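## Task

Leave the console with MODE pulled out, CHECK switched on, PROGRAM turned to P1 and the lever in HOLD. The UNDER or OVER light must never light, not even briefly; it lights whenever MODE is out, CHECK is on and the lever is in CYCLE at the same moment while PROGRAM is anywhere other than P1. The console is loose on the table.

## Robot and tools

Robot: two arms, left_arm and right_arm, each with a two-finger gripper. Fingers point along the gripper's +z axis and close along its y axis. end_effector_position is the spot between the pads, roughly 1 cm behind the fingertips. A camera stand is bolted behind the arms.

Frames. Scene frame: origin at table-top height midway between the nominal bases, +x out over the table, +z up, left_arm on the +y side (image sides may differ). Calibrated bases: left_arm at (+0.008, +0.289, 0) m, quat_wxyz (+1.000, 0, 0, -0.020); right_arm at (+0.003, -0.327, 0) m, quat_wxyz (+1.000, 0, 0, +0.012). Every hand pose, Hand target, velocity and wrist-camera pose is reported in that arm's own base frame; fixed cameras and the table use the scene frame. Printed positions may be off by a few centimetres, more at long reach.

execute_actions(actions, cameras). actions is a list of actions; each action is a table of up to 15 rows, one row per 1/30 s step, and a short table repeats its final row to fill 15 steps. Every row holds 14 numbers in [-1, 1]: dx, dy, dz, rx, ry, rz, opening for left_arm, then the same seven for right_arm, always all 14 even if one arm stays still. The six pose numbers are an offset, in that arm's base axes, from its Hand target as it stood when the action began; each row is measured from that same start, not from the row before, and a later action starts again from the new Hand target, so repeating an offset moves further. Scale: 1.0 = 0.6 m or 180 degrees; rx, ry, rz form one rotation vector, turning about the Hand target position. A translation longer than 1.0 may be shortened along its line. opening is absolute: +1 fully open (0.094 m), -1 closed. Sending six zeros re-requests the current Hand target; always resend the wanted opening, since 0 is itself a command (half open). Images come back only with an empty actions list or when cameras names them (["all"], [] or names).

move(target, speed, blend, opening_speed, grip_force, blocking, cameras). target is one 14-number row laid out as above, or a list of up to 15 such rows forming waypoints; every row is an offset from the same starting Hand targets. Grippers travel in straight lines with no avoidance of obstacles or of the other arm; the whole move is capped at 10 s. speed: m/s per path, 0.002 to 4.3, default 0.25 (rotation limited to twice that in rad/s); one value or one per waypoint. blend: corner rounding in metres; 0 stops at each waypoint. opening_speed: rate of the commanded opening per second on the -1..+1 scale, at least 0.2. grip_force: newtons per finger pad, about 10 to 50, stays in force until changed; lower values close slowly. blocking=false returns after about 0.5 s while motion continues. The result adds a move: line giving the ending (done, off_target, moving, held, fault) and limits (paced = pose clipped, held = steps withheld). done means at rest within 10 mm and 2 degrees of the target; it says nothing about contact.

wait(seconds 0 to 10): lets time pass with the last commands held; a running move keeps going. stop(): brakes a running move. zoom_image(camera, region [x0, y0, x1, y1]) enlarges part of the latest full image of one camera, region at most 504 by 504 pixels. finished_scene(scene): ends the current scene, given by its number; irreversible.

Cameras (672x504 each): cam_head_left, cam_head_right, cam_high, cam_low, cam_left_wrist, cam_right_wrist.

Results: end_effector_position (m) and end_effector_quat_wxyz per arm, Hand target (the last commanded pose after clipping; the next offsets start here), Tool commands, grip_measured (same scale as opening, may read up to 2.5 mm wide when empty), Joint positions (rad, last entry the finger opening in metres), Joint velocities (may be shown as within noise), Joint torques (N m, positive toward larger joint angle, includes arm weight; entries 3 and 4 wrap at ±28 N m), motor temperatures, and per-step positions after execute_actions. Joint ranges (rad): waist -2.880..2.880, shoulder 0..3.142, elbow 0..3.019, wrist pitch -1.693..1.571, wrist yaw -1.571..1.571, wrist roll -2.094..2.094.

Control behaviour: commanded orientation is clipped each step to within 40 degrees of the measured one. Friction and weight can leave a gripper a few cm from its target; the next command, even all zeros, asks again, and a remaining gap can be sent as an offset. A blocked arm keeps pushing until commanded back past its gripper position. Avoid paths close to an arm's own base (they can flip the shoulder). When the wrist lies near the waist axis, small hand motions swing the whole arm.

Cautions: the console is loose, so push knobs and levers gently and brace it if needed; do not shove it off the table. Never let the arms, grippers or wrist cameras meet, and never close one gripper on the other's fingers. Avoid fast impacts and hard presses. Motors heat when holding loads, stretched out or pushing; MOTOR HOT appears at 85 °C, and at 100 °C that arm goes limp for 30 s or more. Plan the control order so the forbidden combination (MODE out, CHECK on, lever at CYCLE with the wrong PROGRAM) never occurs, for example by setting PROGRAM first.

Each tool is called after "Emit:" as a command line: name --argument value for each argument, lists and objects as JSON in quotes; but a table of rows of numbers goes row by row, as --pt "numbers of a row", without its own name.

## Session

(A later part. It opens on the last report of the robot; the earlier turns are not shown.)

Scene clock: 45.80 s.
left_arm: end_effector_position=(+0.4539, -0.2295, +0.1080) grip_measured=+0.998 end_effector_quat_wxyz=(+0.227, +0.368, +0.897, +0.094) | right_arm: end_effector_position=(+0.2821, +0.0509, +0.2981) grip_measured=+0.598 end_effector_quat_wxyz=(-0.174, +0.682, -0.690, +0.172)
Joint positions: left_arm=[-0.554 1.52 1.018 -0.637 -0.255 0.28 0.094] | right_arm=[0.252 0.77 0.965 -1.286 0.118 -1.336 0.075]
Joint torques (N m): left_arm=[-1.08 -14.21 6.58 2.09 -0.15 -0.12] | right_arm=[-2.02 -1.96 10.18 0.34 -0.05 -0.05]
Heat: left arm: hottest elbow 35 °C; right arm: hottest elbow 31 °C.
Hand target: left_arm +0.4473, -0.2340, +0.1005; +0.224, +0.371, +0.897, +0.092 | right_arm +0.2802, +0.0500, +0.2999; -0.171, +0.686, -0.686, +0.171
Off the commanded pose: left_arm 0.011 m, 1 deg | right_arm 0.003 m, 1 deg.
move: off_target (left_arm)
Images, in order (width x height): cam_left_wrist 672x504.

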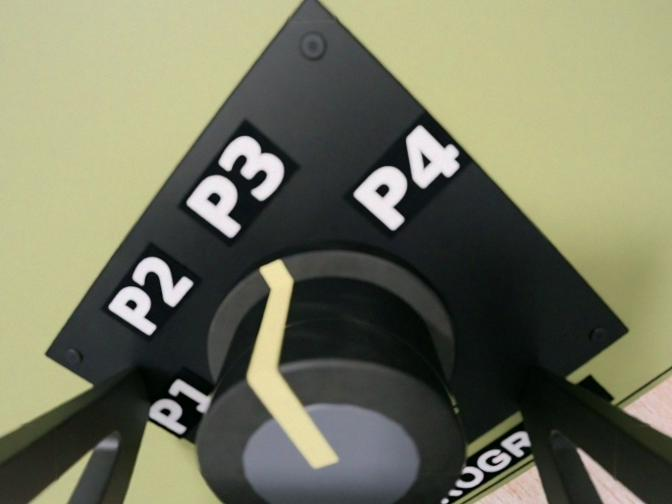

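Emit:
move --target '[0.033, -0.006, 0.025, 0, 0, 0, 1.0, 0, 0, 0, 0, 0, 0, 0.6]' --speed 0.05 --cameras '["cam_left_wrist"]'

Scene clock: 49.73 s.
left_arm: end_effector_position=(+0.4542, -0.2306, +0.1107) grip_measured=+0.998 end_effector_quat_wxyz=(+0.222, +0.369, +0.898, +0.093) | right_arm: end_effector_position=(+0.2821, +0.0509, +0.2981) grip_measured=+0.598 end_effector_quat_wxyz=(-0.174, +0.682, -0.690, +0.172)
Joint positions: left_arm=[-0.554 1.523 1.033 -0.66 -0.251 0.28 0.094] | right_arm=[0.252 0.77 0.965 -1.286 0.118 -1.336 0.075]
Joint torques (N m): left_arm=[0.5 -12.34 10.81 1.17 -0.05 0.01] | right_arm=[-1.96 -1.79 10.07 0.64 -0.06 -0.14]
Heat: left arm: hottest elbow 35 °C; right arm: hottest elbow 31 °C.
Hand target: left_arm +0.4670, -0.2376, +0.1156; +0.224, +0.371, +0.897, +0.092 | right_arm +0.2802, +0.0500, +0.2999; -0.171, +0.686, -0.686, +0.171
Off the commanded pose: left_arm 0.015 m, 0 deg | right_arm 0.003 m, 1 deg.
move: off_target (left_arm)
Images, in order (width x height): cam_left_wrist 672x504.

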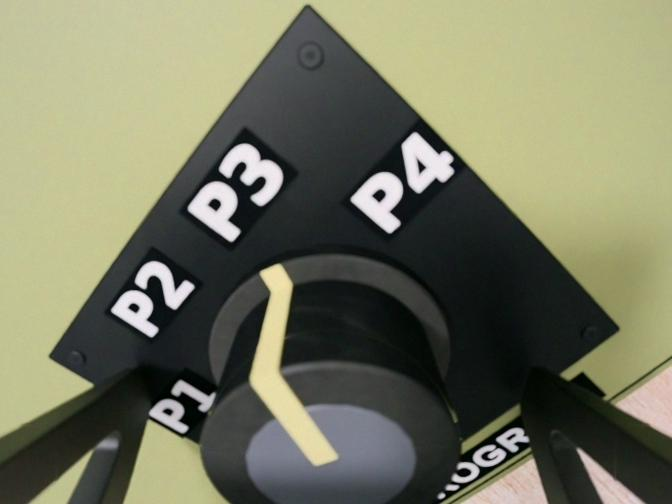

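Emit:
move --target '[0.011, -0.005, 0.004, 0, 0, 0, 1.0, 0, 0, 0, 0, 0, 0, 0.6]' --speed 0.05 --cameras '["cam_left_wrist"]'

Scene clock: 51.80 s.
left_arm: end_effector_position=(+0.4601, -0.2343, +0.1128) grip_measured=+0.998 end_effector_quat_wxyz=(+0.221, +0.370, +0.897, +0.093) | right_arm: end_effector_position=(+0.2821, +0.0509, +0.2981) grip_measured=+0.598 end_effector_quat_wxyz=(-0.174, +0.682, -0.690, +0.172)
Joint positions: left_arm=[-0.554 1.538 1.056 -0.67 -0.25 0.282 0.094] | right_arm=[0.252 0.77 0.965 -1.286 0.118 -1.336 0.075]
Joint torques (N m): left_arm=[1.08 -12.45 10.78 1.06 0 0.01] | right_arm=[-2.84 -0.44 10.51 0.55 -0.03 -0.05]
Heat: left arm: hottest elbow 35 °C; right arm: hottest elbow 31 °C.
Hand target: left_arm +0.4735, -0.2405, +0.1178; +0.223, +0.371, +0.897, +0.092 | right_arm +0.2802, +0.0500, +0.2999; -0.171, +0.686, -0.686, +0.171
Off the commanded pose: left_arm 0.016 m, 0 deg | right_arm 0.003 m, 1 deg.
move: off_target (left_arm)
Images, in order (width x height): cam_left_wrist 672x504.

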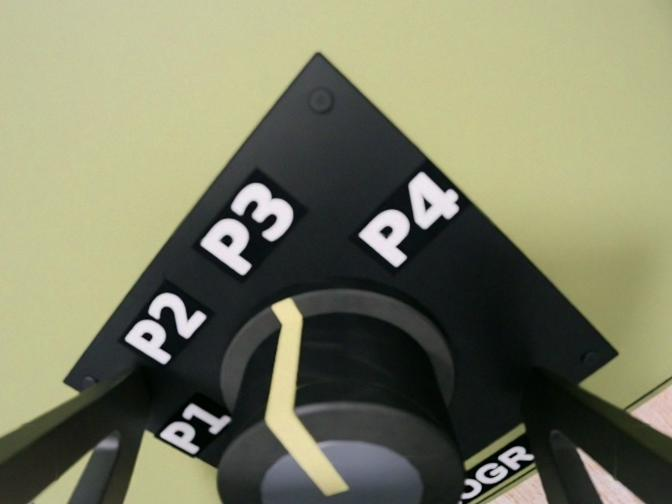

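Emit:
move --target '[0, 0, 0, 0, 0, 0, -0.2, 0, 0, 0, 0, 0, 0, 0.6]' --speed 0.05 --grip_force '[50, 50]' --opening_speed 0.6 --cameras '["cam_left_wrist"]'

Scene clock: 54.90 s.
left_arm: end_effector_position=(+0.4597, -0.2347, +0.1125) grip_measured=+0.121 end_effector_quat_wxyz=(+0.220, +0.371, +0.897, +0.092) | right_arm: end_effector_position=(+0.2821, +0.0509, +0.2981) grip_measured=+0.598 end_effector_quat_wxyz=(-0.174, +0.682, -0.690, +0.172)
Joint positions: left_arm=[-0.554 1.538 1.056 -0.671 -0.247 0.283 0.053] | right_arm=[0.252 0.77 0.965 -1.286 0.118 -1.336 0.075]
Joint torques (N m): left_arm=[0.44 -12.69 10.71 1.18 -0.13 -0.04] | right_arm=[-2.08 -0.91 10.51 0.34 -0.05 -0.12]
Heat: left arm: hottest elbow 35 °C; right arm: hottest elbow 31 °C.
Hand target: left_arm +0.4736, -0.2405, +0.1178; +0.223, +0.371, +0.897, +0.092 | right_arm +0.2802, +0.0500, +0.2999; -0.171, +0.686, -0.686, +0.171
Off the commanded pose: left_arm 0.016 m, 0 deg | right_arm 0.003 m, 1 deg.
move: off_target (left_arm)
Images, in order (width x height): cam_left_wrist 672x504.

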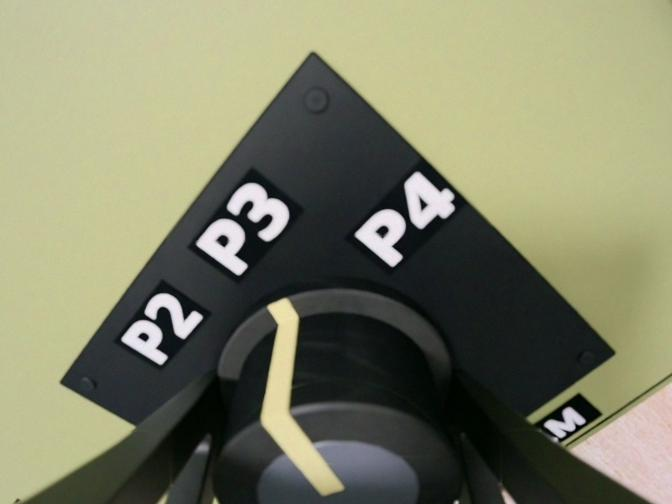

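Emit:
move --target '[-0.012, 0.004, -0.003, -0.078, 0, 0.1473, -0.2, 0, 0, 0, 0, 0, 0, 0.6]' --speed 0.15 --cameras '["cam_left_wrist"]'

Scene clock: 57.97 s.
left_arm: end_effector_position=(+0.4591, -0.2359, +0.1124) grip_measured=+0.121 end_effector_quat_wxyz=(+0.237, +0.125, +0.963, +0.030) | right_arm: end_effector_position=(+0.2821, +0.0509, +0.2981) grip_measured=+0.598 end_effector_quat_wxyz=(-0.174, +0.682, -0.690, +0.172)
Joint positions: left_arm=[-0.556 1.538 1.056 -0.671 -0.246 -0.245 0.053] | right_arm=[0.252 0.77 0.965 -1.286 0.118 -1.336 0.075]
Joint torques (N m): left_arm=[0.67 -13.86 9.17 1.39 -0.3 0] | right_arm=[-2.32 -2.14 10.11 0.42 -0.09 -0.07]
Heat: left arm: hottest elbow 35 °C; right arm: hottest elbow 31 °C.
Hand target: left_arm +0.4664, -0.2381, +0.1160; +0.240, +0.126, +0.962, +0.031 | right_arm +0.2802, +0.0500, +0.2999; -0.171, +0.686, -0.686, +0.171
Off the commanded pose: left_arm 0.008 m, 0 deg | right_arm 0.003 m, 1 deg.
move: done
Images, in order (width x height): cam_left_wrist 672x504.

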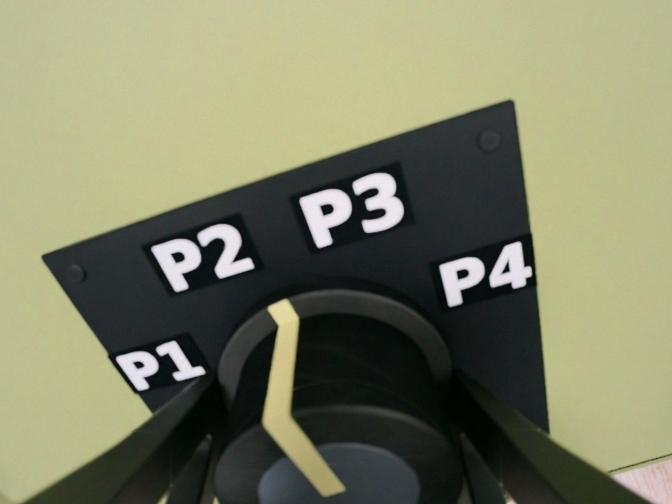

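Emit:
move --target '[0, 0, 0, -0.1638, 0, 0.3094, -0.2, 0, 0, 0, 0, 0, 0, 0.6]' --speed 0.18 --cameras '["cam_left_wrist"]'

Scene clock: 62.10 s.
left_arm: end_effector_position=(+0.4595, -0.2389, +0.1125) grip_measured=+0.120 end_effector_quat_wxyz=(+0.218, -0.384, +0.891, -0.099) | right_arm: end_effector_position=(+0.2821, +0.0509, +0.2981) grip_measured=+0.598 end_effector_quat_wxyz=(-0.174, +0.682, -0.690, +0.172)
Joint positions: left_arm=[-0.559 1.54 1.058 -0.665 -0.243 -1.321 0.053] | right_arm=[0.252 0.77 0.965 -1.286 0.118 -1.336 0.075]
Joint torques (N m): left_arm=[0.97 -13.8 9.14 1.2 -0.52 -0.21] | right_arm=[-2.96 -2.26 10.37 0.44 -0.05 -0.13]
Heat: left arm: hottest elbow 35 °C; right arm: hottest elbow 31 °C.
Hand target: left_arm +0.4664, -0.2381, +0.1161; +0.221, -0.395, +0.886, -0.098 | right_arm +0.2802, +0.0500, +0.2999; -0.171, +0.686, -0.686, +0.171
Off the commanded pose: left_arm 0.008 m, 1 deg | right_arm 0.003 m, 1 deg.
move: done
Images, in order (width x height): cam_left_wrist 672x504.

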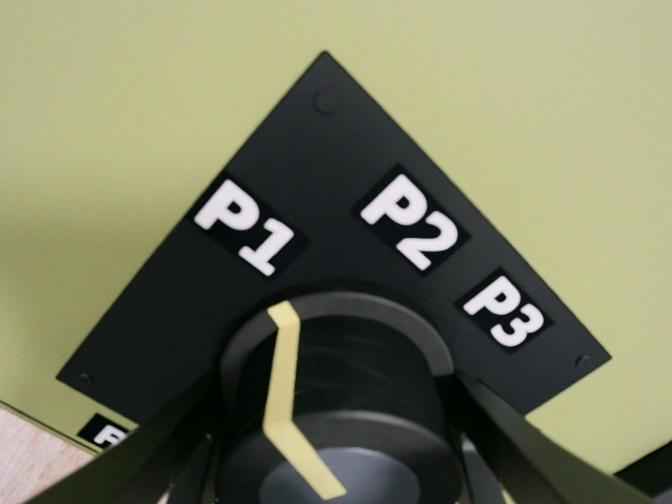

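Emit:
move --pt "0 0 0 0 0 0 0.9 0 0 0 0 0 0 0.6" --pt "-0.039 0 0.0737 0 0 0 0.9 0 0 0 0 0 0 0.6" --pt "-0.0807 0.2168 0.0565 0.1248 0 -0.2357 -1.0 0 0 0 0 0 0 0.6" --speed '[0.1, 0.12, 0.2]' --blend '[0, 0.015, 0]' --opening_speed 1.0 --cameras '["all"]'

Scene clock: 69.70 s.
left_arm: end_effector_position=(+0.4154, -0.1128, +0.1466) grip_measured=-0.992 end_effector_quat_wxyz=(+0.233, +0.003, +0.972, +0.002) | right_arm: end_effector_position=(+0.2821, +0.0509, +0.2981) grip_measured=+0.598 end_effector_quat_wxyz=(-0.174, +0.682, -0.690, +0.172)
Joint positions: left_arm=[-0.323 1.255 0.871 -0.737 -0.147 -0.283 0] | right_arm=[0.252 0.77 0.965 -1.286 0.118 -1.336 0.075]
Joint torques (N m): left_arm=[1.38 -10.81 7.83 2.29 -0.03 0.02] | right_arm=[-2.37 -1.73 10.22 0.44 -0.01 -0.03]
Heat: left arm: hottest elbow 35 °C; right arm: hottest elbow 31 °C.
Hand target: left_arm +0.4180, -0.1081, +0.1500; +0.242, -0.001, +0.970, +0.000 | right_arm +0.2802, +0.0500, +0.2999; -0.171, +0.686, -0.686, +0.171
Off the commanded pose: left_arm 0.006 m, 1 deg | right_arm 0.003 m, 1 deg.
move: done

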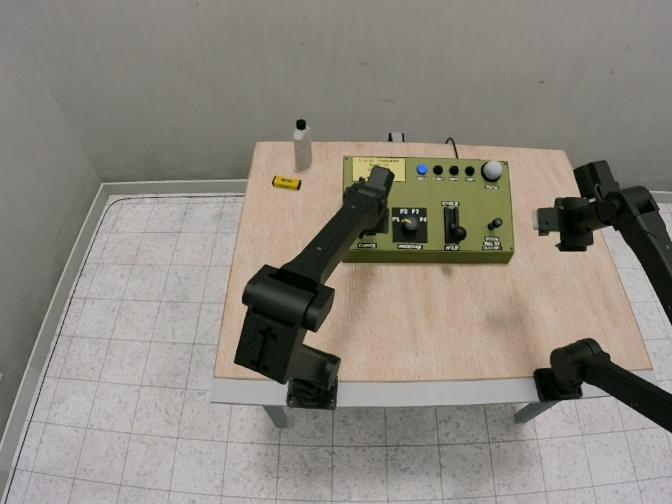

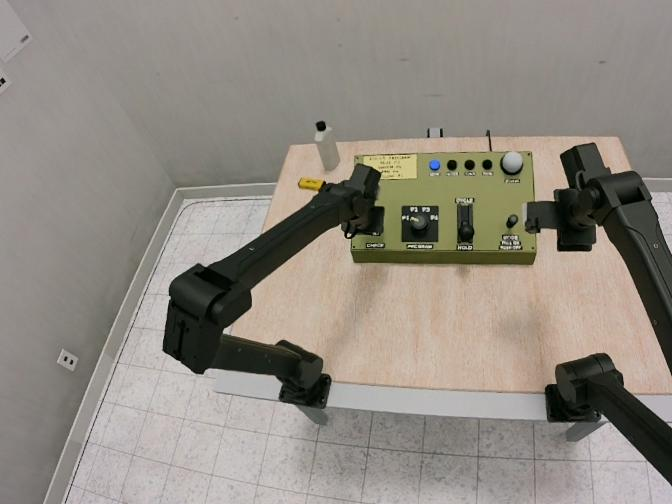

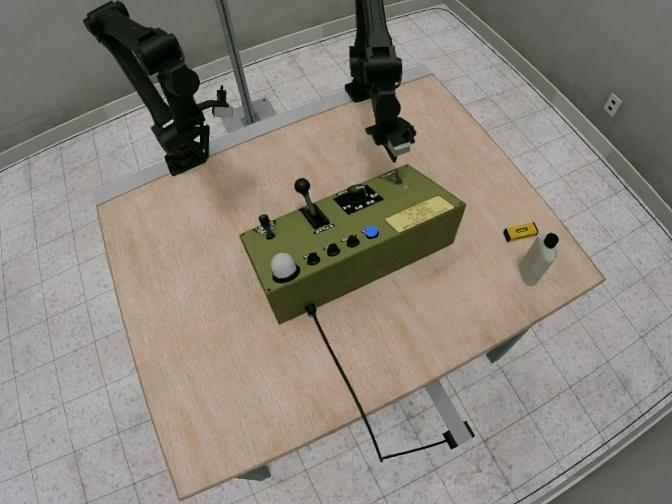

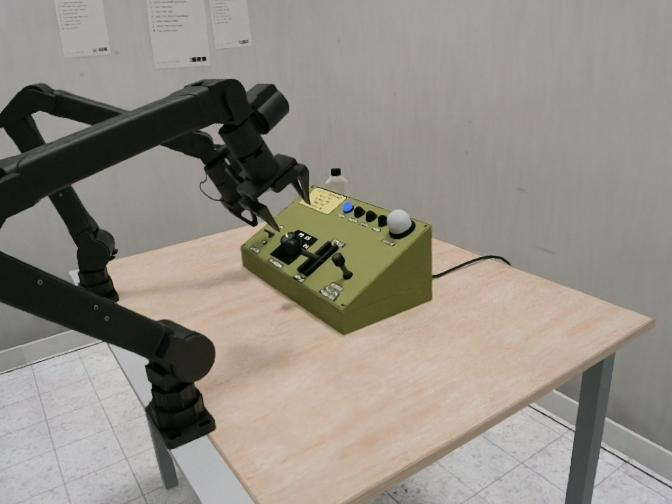

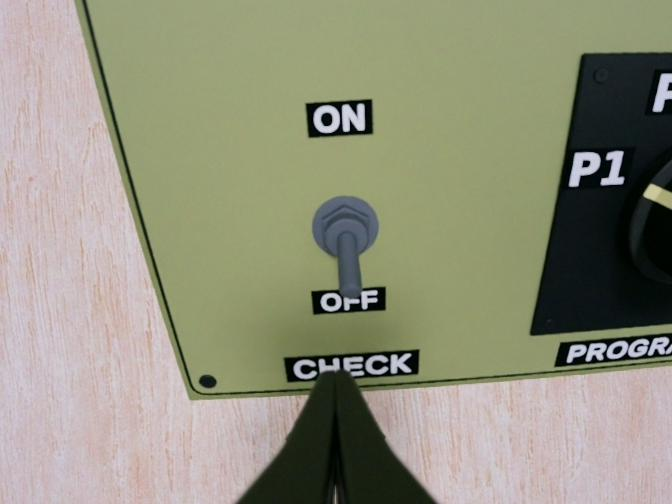

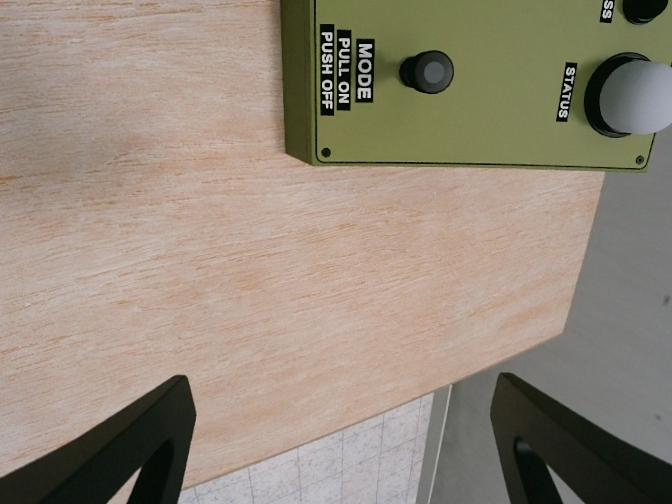

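Emit:
move --target '[0.0342, -0.0083, -0.075, 0, 0, 0, -1.0, 0, 0, 0, 0, 0, 0, 0.6]' --speed 0.08 --cameras '["cam_left_wrist", "cam_head_right"]'

Emit:
zoom_image --camera "cam_head_right" --region '[340, 140, 550, 275]'

Scene clock: 71.37 s.
left_arm: end_effector_position=(+0.4314, -0.1186, +0.1082) grip_measured=-0.992 end_effector_quat_wxyz=(+0.238, +0.004, +0.971, -0.001) | right_arm: end_effector_position=(+0.2821, +0.0509, +0.2981) grip_measured=+0.598 end_effector_quat_wxyz=(-0.174, +0.682, -0.690, +0.172)
Joint positions: left_arm=[-0.323 1.347 0.838 -0.602 -0.143 -0.28 0] | right_arm=[0.252 0.77 0.965 -1.286 0.118 -1.336 0.075]
Joint torques (N m): left_arm=[2.02 -9.88 7.79 2.76 -0.1 0.08] | right_arm=[-2.26 -2.02 10.33 0.44 -0.05 -0.1]
Heat: left arm: hottest elbow 35 °C; right arm: hottest elbow 31 °C.
Hand target: left_arm +0.4386, -0.1131, +0.1050; +0.242, -0.001, +0.970, +0.000 | right_arm +0.2802, +0.0500, +0.2999; -0.171, +0.686, -0.686, +0.171
Off the commanded pose: left_arm 0.010 m, 1 deg | right_arm 0.003 m, 1 deg.
move: done
Images, in order (width x height): cam_head_right 672x504, cam_left_wrist 672x504.

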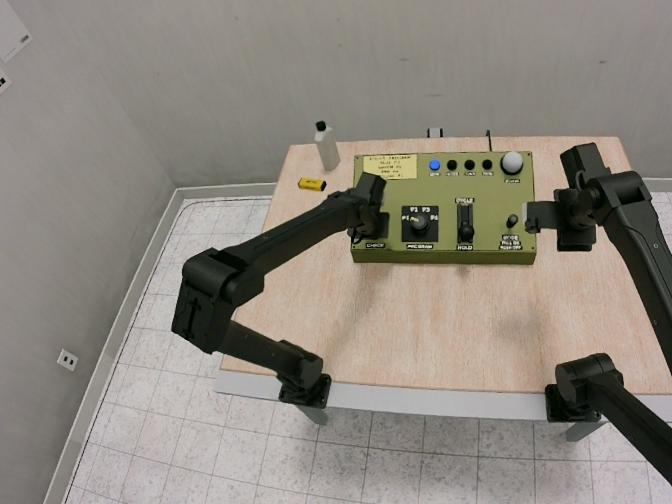

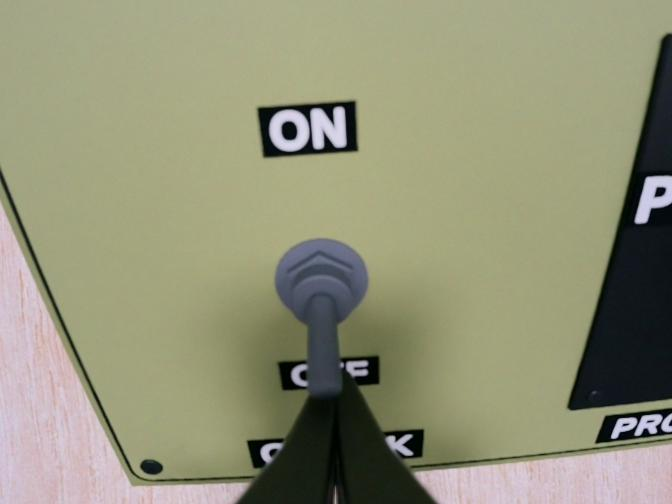

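Scaled by 2.400 from the camera's 672x504 image, which has a finer 960x720 frame.

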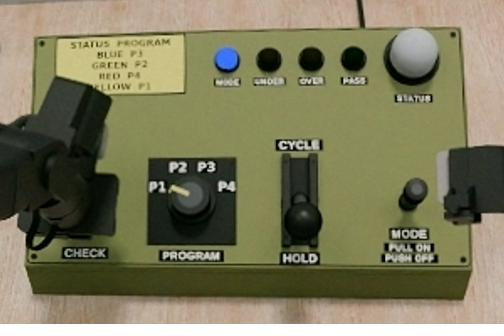

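Emit:
move --target '[0, 0.012, 0.003, 0, 0, 0, -1.0, 0, 0, 0, 0, 0, 0, 0.6]' --speed 0.05 --cameras '["cam_left_wrist"]'

Scene clock: 73.77 s.
left_arm: end_effector_position=(+0.4316, -0.1132, +0.1067) grip_measured=-0.992 end_effector_quat_wxyz=(+0.235, +0.006, +0.972, -0.001) | right_arm: end_effector_position=(+0.2821, +0.0509, +0.2981) grip_measured=+0.598 end_effector_quat_wxyz=(-0.174, +0.682, -0.690, +0.172)
Joint positions: left_arm=[-0.308 1.347 0.835 -0.602 -0.134 -0.263 0] | right_arm=[0.252 0.77 0.965 -1.286 0.118 -1.336 0.075]
Joint torques (N m): left_arm=[1.96 -11.16 7.92 2.41 -0.09 0.03] | right_arm=[-2.96 -1.9 10.45 0.58 -0.02 -0.03]
Heat: left arm: hottest elbow 35 °C; right arm: hottest elbow 31 °C.
Hand target: left_arm +0.4386, -0.1059, +0.1068; +0.242, +0.000, +0.970, +0.000 | right_arm +0.2802, +0.0500, +0.2999; -0.171, +0.686, -0.686, +0.171
Off the commanded pose: left_arm 0.010 m, 1 deg | right_arm 0.003 m, 1 deg.
move: done
Images, in order (width x height): cam_left_wrist 672x504.

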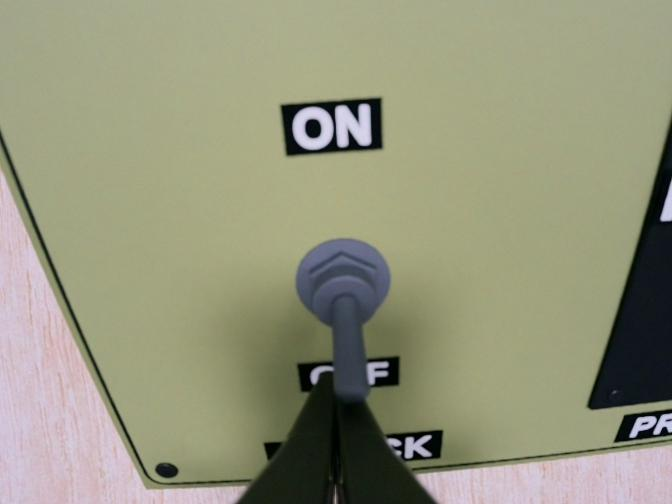

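Emit:
move --target '[0.0333, 0, 0.0183, 0, 0, 0, -1.0, 0, 0, 0, 0, 0, 0, 0.6]' --speed 0.05 --cameras '["cam_left_wrist"]'

Scene clock: 75.90 s.
left_arm: end_effector_position=(+0.4403, -0.1065, +0.1091) grip_measured=-0.992 end_effector_quat_wxyz=(+0.233, +0.003, +0.973, +0.001) | right_arm: end_effector_position=(+0.2821, +0.0509, +0.2981) grip_measured=+0.598 end_effector_quat_wxyz=(-0.174, +0.682, -0.690, +0.172)
Joint positions: left_arm=[-0.285 1.363 0.859 -0.614 -0.128 -0.25 0] | right_arm=[0.252 0.77 0.965 -1.286 0.118 -1.336 0.075]
Joint torques (N m): left_arm=[1.44 -9.82 10.61 1.73 -0.12 0.06] | right_arm=[-1.9 -1.38 10.15 0.49 -0.05 -0.04]
Heat: left arm: hottest elbow 35 °C; right arm: hottest elbow 31 °C.
Hand target: left_arm +0.4586, -0.1057, +0.1179; +0.242, -0.001, +0.970, +0.000 | right_arm +0.2802, +0.0500, +0.2999; -0.171, +0.686, -0.686, +0.171
Off the commanded pose: left_arm 0.020 m, 1 deg | right_arm 0.003 m, 1 deg.
move: off_target (left_arm)
Images, in order (width x height): cam_left_wrist 672x504.

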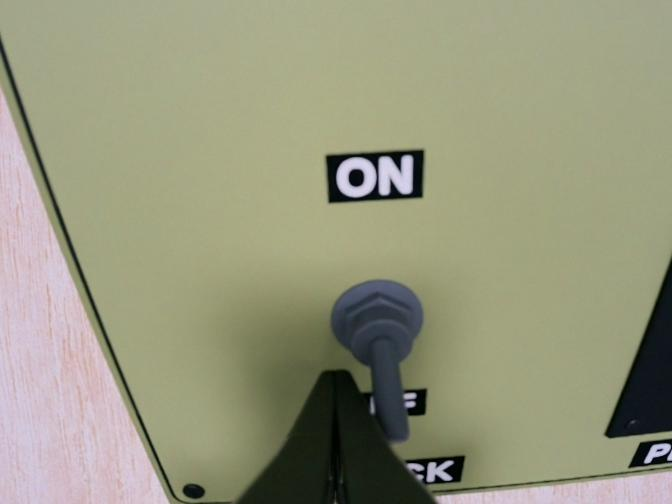

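Emit:
move --pt "-0.051 0 -0.0248 0 0 0 -1.0 0 0 0 0 0 0 0.6" --pt "-0.051 -0.0213 -0.0248 0 0 0 -1.0 0 0 0 0 0 0 0.6" --speed 0.06 --cameras '["cam_left_wrist"]'

Scene clock: 78.83 s.
left_arm: end_effector_position=(+0.4232, -0.1119, +0.0974) grip_measured=-0.992 end_effector_quat_wxyz=(+0.232, -0.002, +0.973, +0.004) | right_arm: end_effector_position=(+0.2821, +0.0509, +0.2981) grip_measured=+0.598 end_effector_quat_wxyz=(-0.174, +0.682, -0.690, +0.172)
Joint positions: left_arm=[-0.316 1.343 0.807 -0.588 -0.149 -0.286 0] | right_arm=[0.252 0.77 0.965 -1.286 0.118 -1.336 0.075]
Joint torques (N m): left_arm=[-1.08 -10.99 8.23 1.94 -0.27 -0.11] | right_arm=[-3.08 -1.67 10.4 0.46 0.01 -0.07]
Heat: left arm: hottest elbow 35 °C; right arm: hottest elbow 31 °C.
Hand target: left_arm +0.4280, -0.1186, +0.1029; +0.242, -0.001, +0.970, +0.000 | right_arm +0.2802, +0.0500, +0.2999; -0.171, +0.686, -0.686, +0.171
Off the commanded pose: left_arm 0.010 m, 1 deg | right_arm 0.003 m, 1 deg.
move: done
Images, in order (width x height): cam_left_wrist 672x504.

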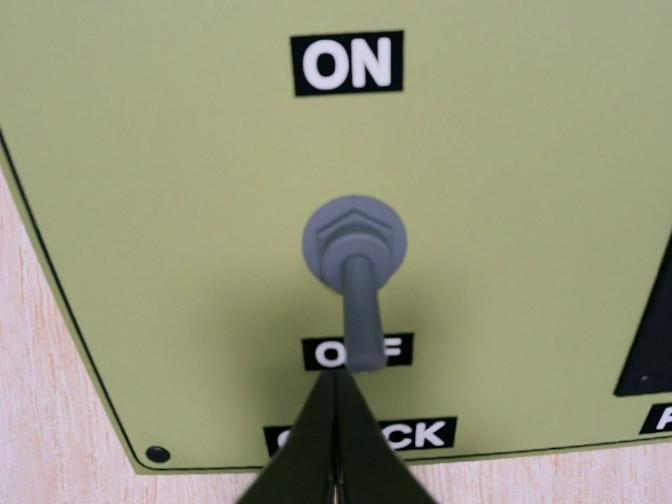

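Emit:
move --target '[0.04, 0.0052, 0.0235, 0, 0, 0, -1.0, 0, 0, 0, 0, 0, 0, 0.6]' --speed 0.05 --cameras '["cam_left_wrist"]'

Scene clock: 80.53 s.
left_arm: end_effector_position=(+0.4318, -0.1161, +0.1050) grip_measured=-0.992 end_effector_quat_wxyz=(+0.232, +0.004, +0.973, +0.001) | right_arm: end_effector_position=(+0.2821, +0.0509, +0.2981) grip_measured=+0.598 end_effector_quat_wxyz=(-0.174, +0.682, -0.690, +0.172)
Joint positions: left_arm=[-0.316 1.356 0.841 -0.609 -0.141 -0.276 0] | right_arm=[0.252 0.77 0.965 -1.286 0.118 -1.336 0.075]
Joint torques (N m): left_arm=[1.96 -9.52 11.15 1.4 -0.07 0.05] | right_arm=[-2.37 -2.2 10.37 0.61 -0.01 -0.1]
Heat: left arm: hottest elbow 35 °C; right arm: hottest elbow 31 °C.
Hand target: left_arm +0.4519, -0.1155, +0.1170; +0.242, -0.001, +0.970, +0.000 | right_arm +0.2802, +0.0500, +0.2999; -0.171, +0.686, -0.686, +0.171
Off the commanded pose: left_arm 0.024 m, 1 deg | right_arm 0.003 m, 1 deg.
move: off_target (left_arm)
Images, in order (width x height): cam_left_wrist 672x504.

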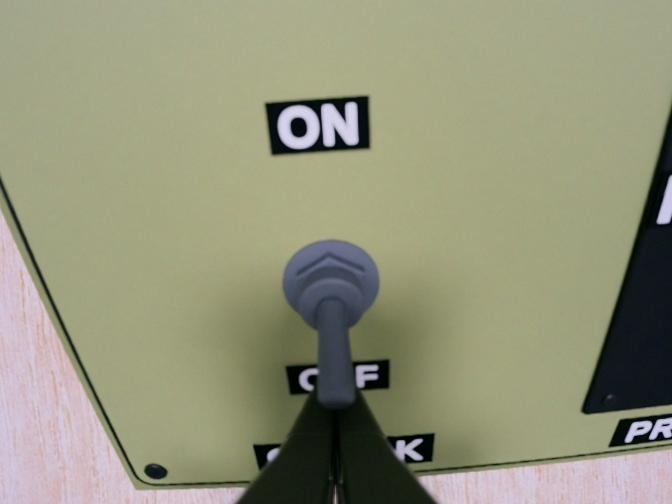

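Emit:
move --target '[0.025, 0.0035, 0.0135, 0, 0, 0, -1.0, 0, 0, 0, 0, 0, 0, 0.6]' --speed 0.05 --cameras '["cam_left_wrist"]'

Scene clock: 81.80 s.
left_arm: end_effector_position=(+0.4320, -0.1160, +0.1048) grip_measured=-0.992 end_effector_quat_wxyz=(+0.215, +0.012, +0.977, +0.003) | right_arm: end_effector_position=(+0.2821, +0.0509, +0.2981) grip_measured=+0.598 end_effector_quat_wxyz=(-0.174, +0.682, -0.690, +0.172)
Joint positions: left_arm=[-0.312 1.371 0.866 -0.652 -0.131 -0.261 0] | right_arm=[0.252 0.77 0.965 -1.286 0.118 -1.336 0.075]
Joint torques (N m): left_arm=[2.96 -9 12.49 2.06 -0.22 0.03] | right_arm=[-3.02 -0.97 10.3 0.53 -0.06 -0.11]
Heat: left arm: hottest elbow 35 °C; right arm: hottest elbow 31 °C.
Hand target: left_arm +0.4670, -0.1134, +0.1252; +0.242, +0.000, +0.970, +0.000 | right_arm +0.2802, +0.0500, +0.2999; -0.171, +0.686, -0.686, +0.171
Off the commanded pose: left_arm 0.040 m, 3 deg | right_arm 0.003 m, 1 deg.
move: off_target (left_arm)
Images, in order (width x height): cam_left_wrist 672x504.

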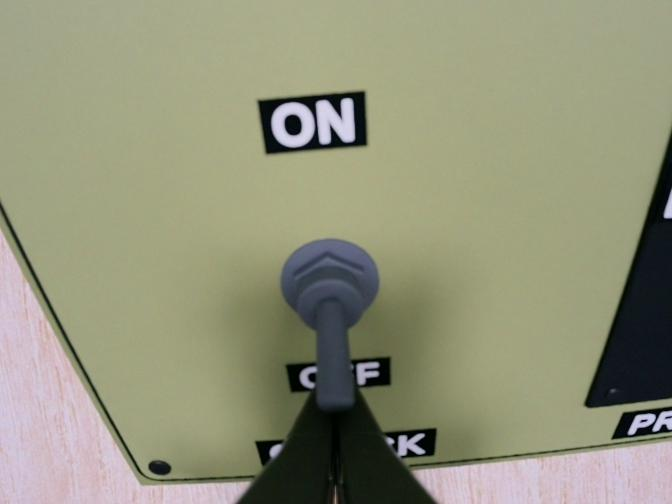

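Emit:
move --target '[0.012, 0, 0.008, 0, 0, 0, -1.0, 0, 0, 0, 0, 0, 0, 0.6]' --speed 0.05 --cameras '["cam_left_wrist", "cam_high"]'

Scene clock: 84.30 s.
left_arm: end_effector_position=(+0.4318, -0.1157, +0.1049) grip_measured=-0.992 end_effector_quat_wxyz=(+0.206, +0.014, +0.978, +0.005) | right_arm: end_effector_position=(+0.2821, +0.0509, +0.2981) grip_measured=+0.598 end_effector_quat_wxyz=(-0.174, +0.682, -0.690, +0.172)
Joint positions: left_arm=[-0.31 1.378 0.879 -0.676 -0.127 -0.256 0] | right_arm=[0.252 0.77 0.965 -1.286 0.118 -1.336 0.075]
Joint torques (N m): left_arm=[2.78 -9.64 13.34 2.55 -0.28 0.04] | right_arm=[-2.43 -1.49 10.56 0.62 -0.04 -0.07]
Heat: left arm: hottest elbow 36 °C; right arm: hottest elbow 31 °C.
Hand target: left_arm +0.4741, -0.1133, +0.1297; +0.242, -0.001, +0.970, +0.000 | right_arm +0.2802, +0.0500, +0.2999; -0.171, +0.686, -0.686, +0.171
Off the commanded pose: left_arm 0.049 m, 5 deg | right_arm 0.003 m, 1 deg.
move: off_target (left_arm)
Images, in order (width x height): cam_high 672x504, cam_left_wrist 672x504.

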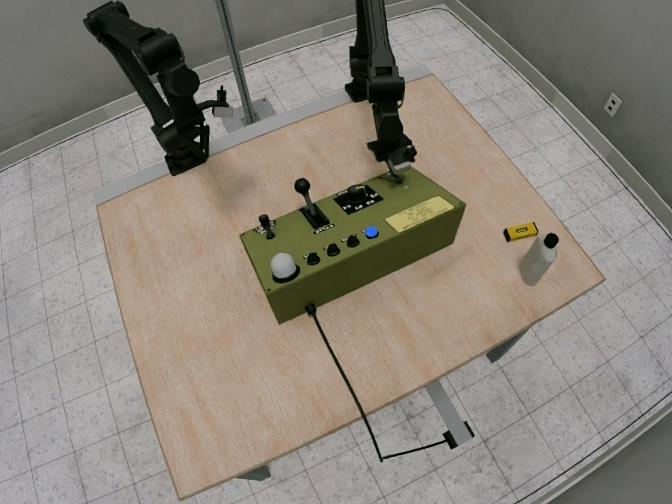

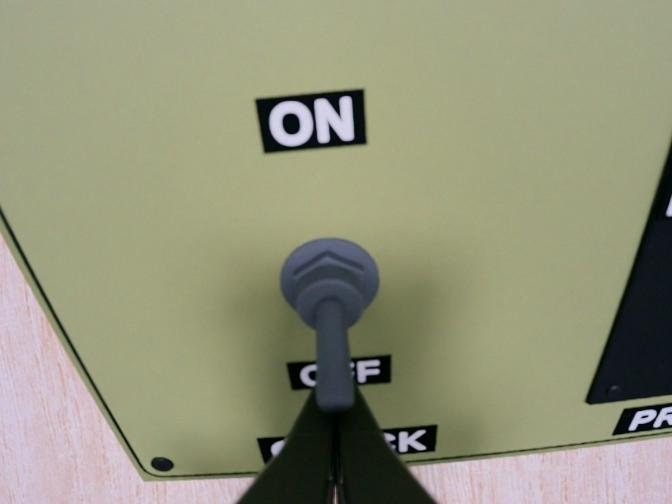

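Emit:
move --target '[-0.0768, -0.0037, -0.0128, 0, 0, 0, -1.0, 0, 0, 0, 0, 0, 0, 0.6]' --speed 0.08 --cameras '["cam_left_wrist"]'

Scene clock: 86.47 s.
left_arm: end_effector_position=(+0.4283, -0.1114, +0.1220) grip_measured=-0.992 end_effector_quat_wxyz=(+0.236, -0.001, +0.972, +0.002) | right_arm: end_effector_position=(+0.2821, +0.0509, +0.2981) grip_measured=+0.598 end_effector_quat_wxyz=(-0.174, +0.682, -0.690, +0.172)
Joint positions: left_arm=[-0.31 1.316 0.851 -0.651 -0.145 -0.279 0] | right_arm=[0.252 0.77 0.965 -1.286 0.118 -1.336 0.075]
Joint torques (N m): left_arm=[-0.79 -11.22 7.46 2.25 -0.25 -0.08] | right_arm=[-2.43 -0.26 10.25 0.28 0.03 -0.07]
Heat: left arm: hottest elbow 36 °C; right arm: hottest elbow 31 °C.
Hand target: left_arm +0.4281, -0.1156, +0.1221; +0.242, -0.001, +0.970, +0.000 | right_arm +0.2802, +0.0500, +0.2999; -0.171, +0.686, -0.686, +0.171
Off the commanded pose: left_arm 0.004 m, 1 deg | right_arm 0.003 m, 1 deg.
move: done
Images, in order (width x height): cam_left_wrist 672x504.

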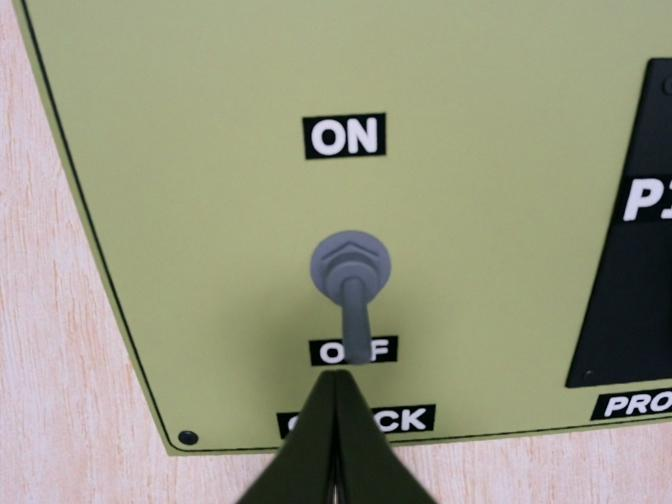

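Emit:
move --pt "0.006 0 -0.018 0 0 0 -1.0 0 0 0 0 0 0 0.6" --pt "0.05 0.002 0.006 0 0 0 -1.0 0 0 0 0 0 0 0.6" --speed 0.05 --cameras '["cam_left_wrist"]'

Scene clock: 89.07 s.
left_arm: end_effector_position=(+0.4312, -0.1135, +0.1085) grip_measured=-0.992 end_effector_quat_wxyz=(+0.223, +0.005, +0.975, +0.004) | right_arm: end_effector_position=(+0.2821, +0.0509, +0.2981) grip_measured=+0.598 end_effector_quat_wxyz=(-0.174, +0.682, -0.690, +0.172)
Joint positions: left_arm=[-0.31 1.355 0.857 -0.644 -0.139 -0.269 0] | right_arm=[0.252 0.77 0.965 -1.286 0.118 -1.336 0.075]
Joint torques (N m): left_arm=[1.79 -9.23 12.05 1.73 -0.11 0.01] | right_arm=[-2.32 -0.67 10.14 0.34 -0.03 -0.06]
Heat: left arm: hottest elbow 36 °C; right arm: hottest elbow 31 °C.
Hand target: left_arm +0.4581, -0.1144, +0.1258; +0.242, -0.001, +0.970, +0.000 | right_arm +0.2802, +0.0500, +0.2999; -0.171, +0.686, -0.686, +0.171
Off the commanded pose: left_arm 0.032 m, 2 deg | right_arm 0.003 m, 1 deg.
move: off_target (left_arm)
Images, in order (width x height): cam_left_wrist 672x504.

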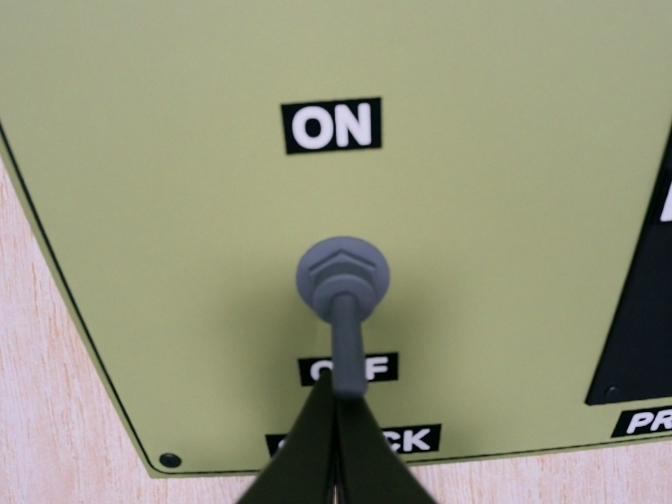

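Emit:
move --target '[0.025, 0, 0.013, 0, 0, 0, -1.0, 0, 0, 0, 0, 0, 0, 0.6]' --speed 0.05 --cameras '["cam_left_wrist"]'

Scene clock: 90.43 s.
left_arm: end_effector_position=(+0.4314, -0.1136, +0.1083) grip_measured=-0.992 end_effector_quat_wxyz=(+0.206, +0.011, +0.979, +0.007) | right_arm: end_effector_position=(+0.2821, +0.0509, +0.2981) grip_measured=+0.598 end_effector_quat_wxyz=(-0.174, +0.682, -0.690, +0.172)
Joint positions: left_arm=[-0.308 1.372 0.884 -0.688 -0.131 -0.259 0] | right_arm=[0.252 0.77 0.965 -1.286 0.118 -1.336 0.075]
Joint torques (N m): left_arm=[2.55 -9.05 13.39 2.56 -0.19 0.05] | right_arm=[-1.73 -1.08 10.21 0.4 -0.01 -0.05]
Heat: left arm: hottest elbow 37 °C; right arm: hottest elbow 31 °C.
Hand target: left_arm +0.4731, -0.1144, +0.1336; +0.242, -0.001, +0.970, +0.000 | right_arm +0.2802, +0.0500, +0.2999; -0.171, +0.686, -0.686, +0.171
Off the commanded pose: left_arm 0.049 m, 5 deg | right_arm 0.003 m, 1 deg.
move: off_target (left_arm)
Images, in order (width x height): cam_left_wrist 672x504.

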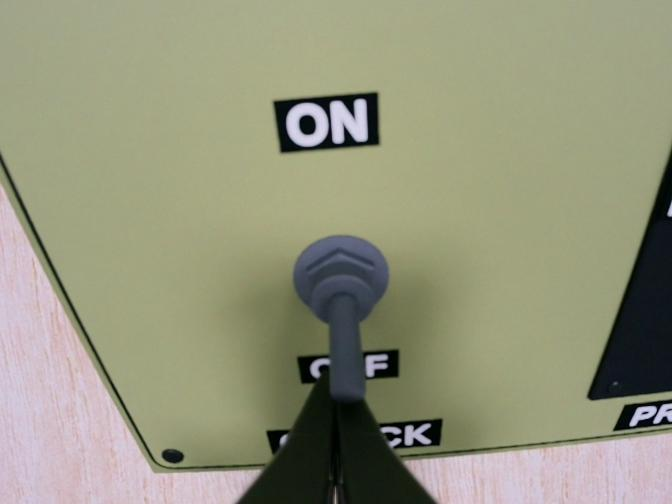

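Emit:
move --pt "-0.0752 -0.002 -0.015 0 0 0 -1.0 0 0 0 0 0 0 0.6" --pt "-0.0502 0.004 0.018 0.2345 0 -0.4415 -0.05 0 0 0 0 0 0 0.6" --speed '[0.08, 0.2]' --blend '[0.01, 0]' --cameras '["cam_left_wrist", "cam_high"]'

Scene clock: 98.03 s.
left_arm: end_effector_position=(+0.4254, -0.1106, +0.1301) grip_measured=-0.052 end_effector_quat_wxyz=(+0.157, +0.690, +0.688, +0.161) | right_arm: end_effector_position=(+0.2821, +0.0509, +0.2981) grip_measured=+0.598 end_effector_quat_wxyz=(-0.174, +0.682, -0.690, +0.172)
Joint positions: left_arm=[-0.308 1.307 0.874 -0.705 -0.138 1.297 0.045] | right_arm=[0.252 0.77 0.965 -1.286 0.118 -1.336 0.075]
Joint torques (N m): left_arm=[0.79 -9.76 10.69 1.73 -0.11 -0.02] | right_arm=[-2.43 -2.67 10.41 0.47 -0.05 -0.06]
Motor temperatures (°C): left_arm=[26 29 38 26 26 25 28] | right_arm=[28 27 31 28 25 25 27]
Heat: left arm: hottest elbow 38 °C; right arm: hottest elbow 31 °C.
Hand target: left_arm +0.4430, -0.1120, +0.1444; +0.171, +0.686, +0.687, +0.171 | right_arm +0.2802, +0.0500, +0.2999; -0.171, +0.686, -0.686, +0.171
Off the commanded pose: left_arm 0.023 m, 2 deg | right_arm 0.003 m, 1 deg.
move: off_target (left_arm); target 2's new opening was sent with left_arm's hand 0.023 m and 2 deg from that target
Images, in order (width x height): cam_high 672x504, cam_left_wrist 672x504.

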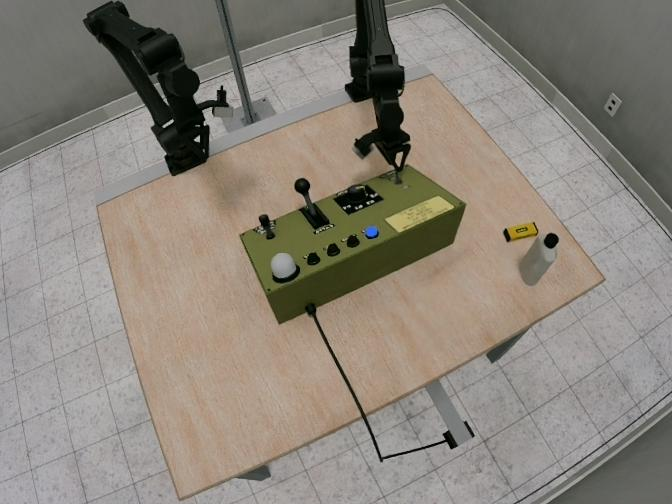

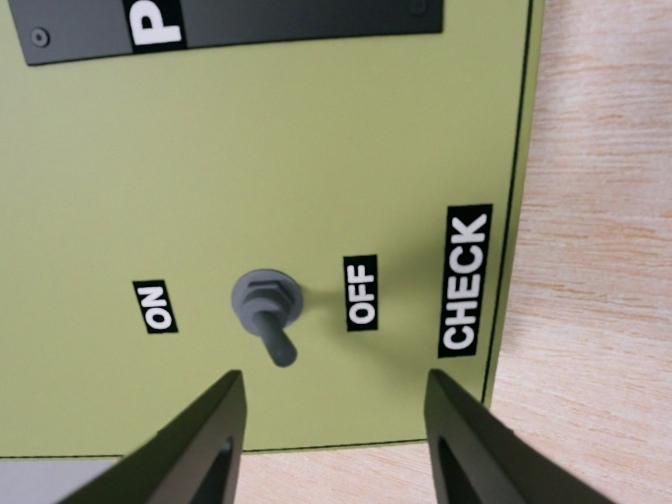

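Emit:
move --target '[0.0142, -0.0083, -0.0448, 0, 0, 0, -0.05, 0, 0, 0, 0, 0, 0, 0.6]' --speed 0.06 --cameras '["cam_left_wrist"]'

Scene clock: 100.53 s.
left_arm: end_effector_position=(+0.4405, -0.1154, +0.1145) grip_measured=-0.052 end_effector_quat_wxyz=(+0.165, +0.688, +0.687, +0.165) | right_arm: end_effector_position=(+0.2821, +0.0509, +0.2981) grip_measured=+0.598 end_effector_quat_wxyz=(-0.174, +0.682, -0.690, +0.172)
Joint positions: left_arm=[-0.308 1.362 0.874 -0.631 -0.138 1.297 0.045] | right_arm=[0.252 0.77 0.965 -1.286 0.118 -1.336 0.075]
Joint torques (N m): left_arm=[0.26 -9.52 9.03 2.3 -0.2 -0.05] | right_arm=[-2.78 -1.44 10.45 0.42 -0.03 -0.07]
Heat: left arm: hottest elbow 38 °C; right arm: hottest elbow 31 °C.
Hand target: left_arm +0.4515, -0.1170, +0.1175; +0.171, +0.686, +0.687, +0.171 | right_arm +0.2802, +0.0500, +0.2999; -0.171, +0.686, -0.686, +0.171
Off the commanded pose: left_arm 0.012 m, 1 deg | right_arm 0.003 m, 1 deg.
move: off_target (left_arm)
Images, in order (width x height): cam_left_wrist 672x504.

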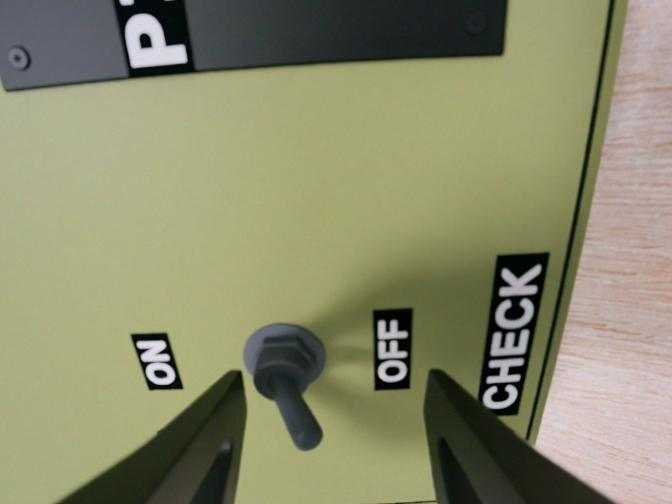

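Emit:
move --target '[0.036, 0.0058, 0.0265, 0, 0, 0, -0.05, 0, 0, 0, 0, 0, 0, 0.6]' --speed 0.05 --cameras '["cam_left_wrist"]'

Scene clock: 103.60 s.
left_arm: end_effector_position=(+0.4580, -0.1159, +0.1264) grip_measured=-0.052 end_effector_quat_wxyz=(+0.169, +0.689, +0.685, +0.168) | right_arm: end_effector_position=(+0.2821, +0.0509, +0.2981) grip_measured=+0.598 end_effector_quat_wxyz=(-0.174, +0.682, -0.690, +0.172)
Joint positions: left_arm=[-0.296 1.385 0.928 -0.649 -0.133 1.313 0.045] | right_arm=[0.252 0.77 0.965 -1.286 0.118 -1.336 0.075]
Joint torques (N m): left_arm=[1.55 -10.17 10.74 1.05 0.04 0] | right_arm=[-2.32 -1.26 10.14 0.4 -0.1 -0.05]
Heat: left arm: hottest elbow 38 °C; right arm: hottest elbow 32 °C.
Hand target: left_arm +0.4730, -0.1134, +0.1333; +0.171, +0.686, +0.687, +0.171 | right_arm +0.2802, +0.0500, +0.2999; -0.171, +0.686, -0.686, +0.171
Off the commanded pose: left_arm 0.017 m, 1 deg | right_arm 0.003 m, 1 deg.
move: off_target (left_arm)
Images, in order (width x height): cam_left_wrist 672x504.

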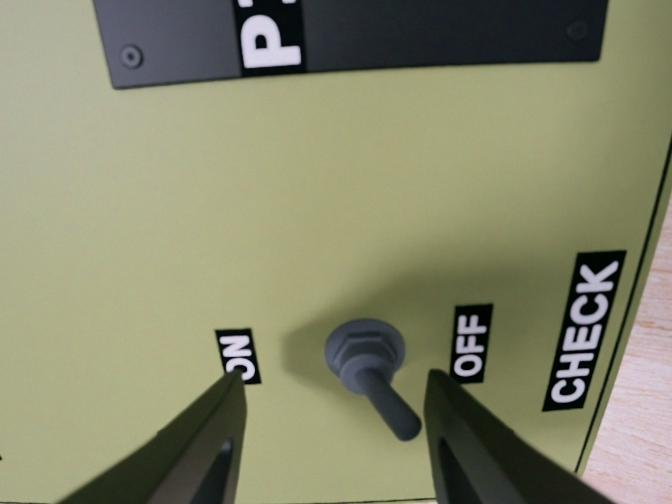

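Emit:
move --target '[0.025, 0.0, 0.013, 0, 0, 0, -0.05, 0, 0, 0, 0, 0, 0, 0.6]' --speed 0.05 --cameras '["cam_left_wrist"]'

Scene clock: 104.87 s.
left_arm: end_effector_position=(+0.4626, -0.1161, +0.1251) grip_measured=-0.051 end_effector_quat_wxyz=(+0.157, +0.694, +0.684, +0.160) | right_arm: end_effector_position=(+0.2821, +0.0509, +0.2981) grip_measured=+0.598 end_effector_quat_wxyz=(-0.174, +0.682, -0.690, +0.172)
Joint positions: left_arm=[-0.291 1.411 0.96 -0.684 -0.127 1.322 0.045] | right_arm=[0.252 0.77 0.965 -1.286 0.118 -1.336 0.075]
Joint torques (N m): left_arm=[2.2 -11.05 11.96 1.65 -0.01 -0.03] | right_arm=[-2.9 -1.26 10.21 0.57 -0.01 -0.06]
Heat: left arm: hottest elbow 38 °C; right arm: hottest elbow 32 °C.
Hand target: left_arm +0.4880, -0.1134, +0.1412; +0.171, +0.686, +0.687, +0.171 | right_arm +0.2802, +0.0500, +0.2999; -0.171, +0.686, -0.686, +0.171
Off the commanded pose: left_arm 0.030 m, 2 deg | right_arm 0.003 m, 1 deg.
move: off_target (left_arm)
Images, in order (width x height): cam_left_wrist 672x504.

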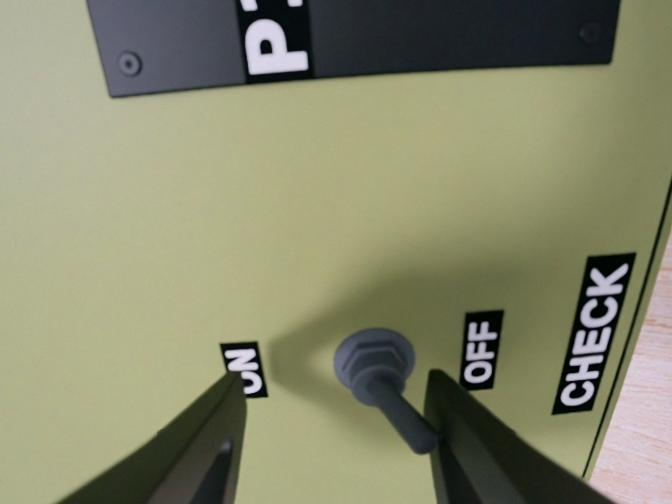

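Emit:
move --target '[0.018, 0.0, 0.01, 0, 0, 0, -0.05, 0, 0, 0, 0, 0, 0, 0.6]' --speed 0.05 --cameras '["cam_left_wrist"]'

Scene clock: 106.23 s.
left_arm: end_effector_position=(+0.4633, -0.1164, +0.1244) grip_measured=-0.051 end_effector_quat_wxyz=(+0.147, +0.698, +0.684, +0.152) | right_arm: end_effector_position=(+0.2821, +0.0509, +0.2981) grip_measured=+0.598 end_effector_quat_wxyz=(-0.174, +0.682, -0.690, +0.172)
Joint positions: left_arm=[-0.289 1.425 0.981 -0.716 -0.122 1.328 0.045] | right_arm=[0.252 0.77 0.965 -1.286 0.118 -1.336 0.075]
Joint torques (N m): left_arm=[2.61 -10.93 13 2.15 -0.11 -0.03] | right_arm=[-2.55 -2.14 10.4 0.13 -0.02 -0.12]
Heat: left arm: hottest elbow 38 °C; right arm: hottest elbow 32 °C.
Hand target: left_arm +0.4988, -0.1136, +0.1472; +0.171, +0.686, +0.687, +0.171 | right_arm +0.2802, +0.0500, +0.2999; -0.171, +0.686, -0.686, +0.171
Off the commanded pose: left_arm 0.042 m, 4 deg | right_arm 0.003 m, 1 deg.
move: off_target (left_arm)
Images, in order (width x height): cam_left_wrist 672x504.

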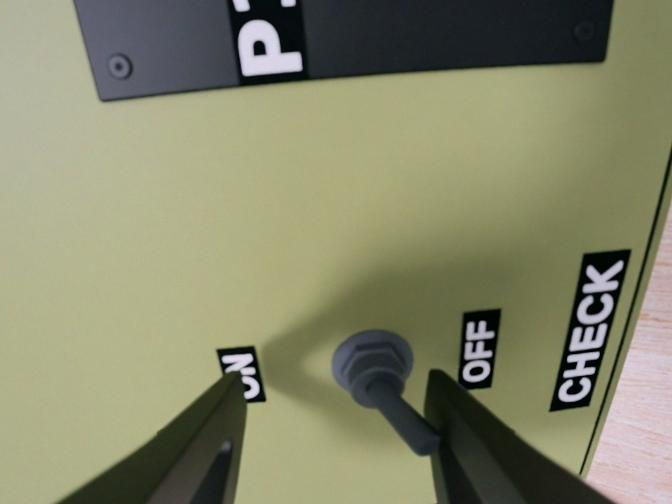

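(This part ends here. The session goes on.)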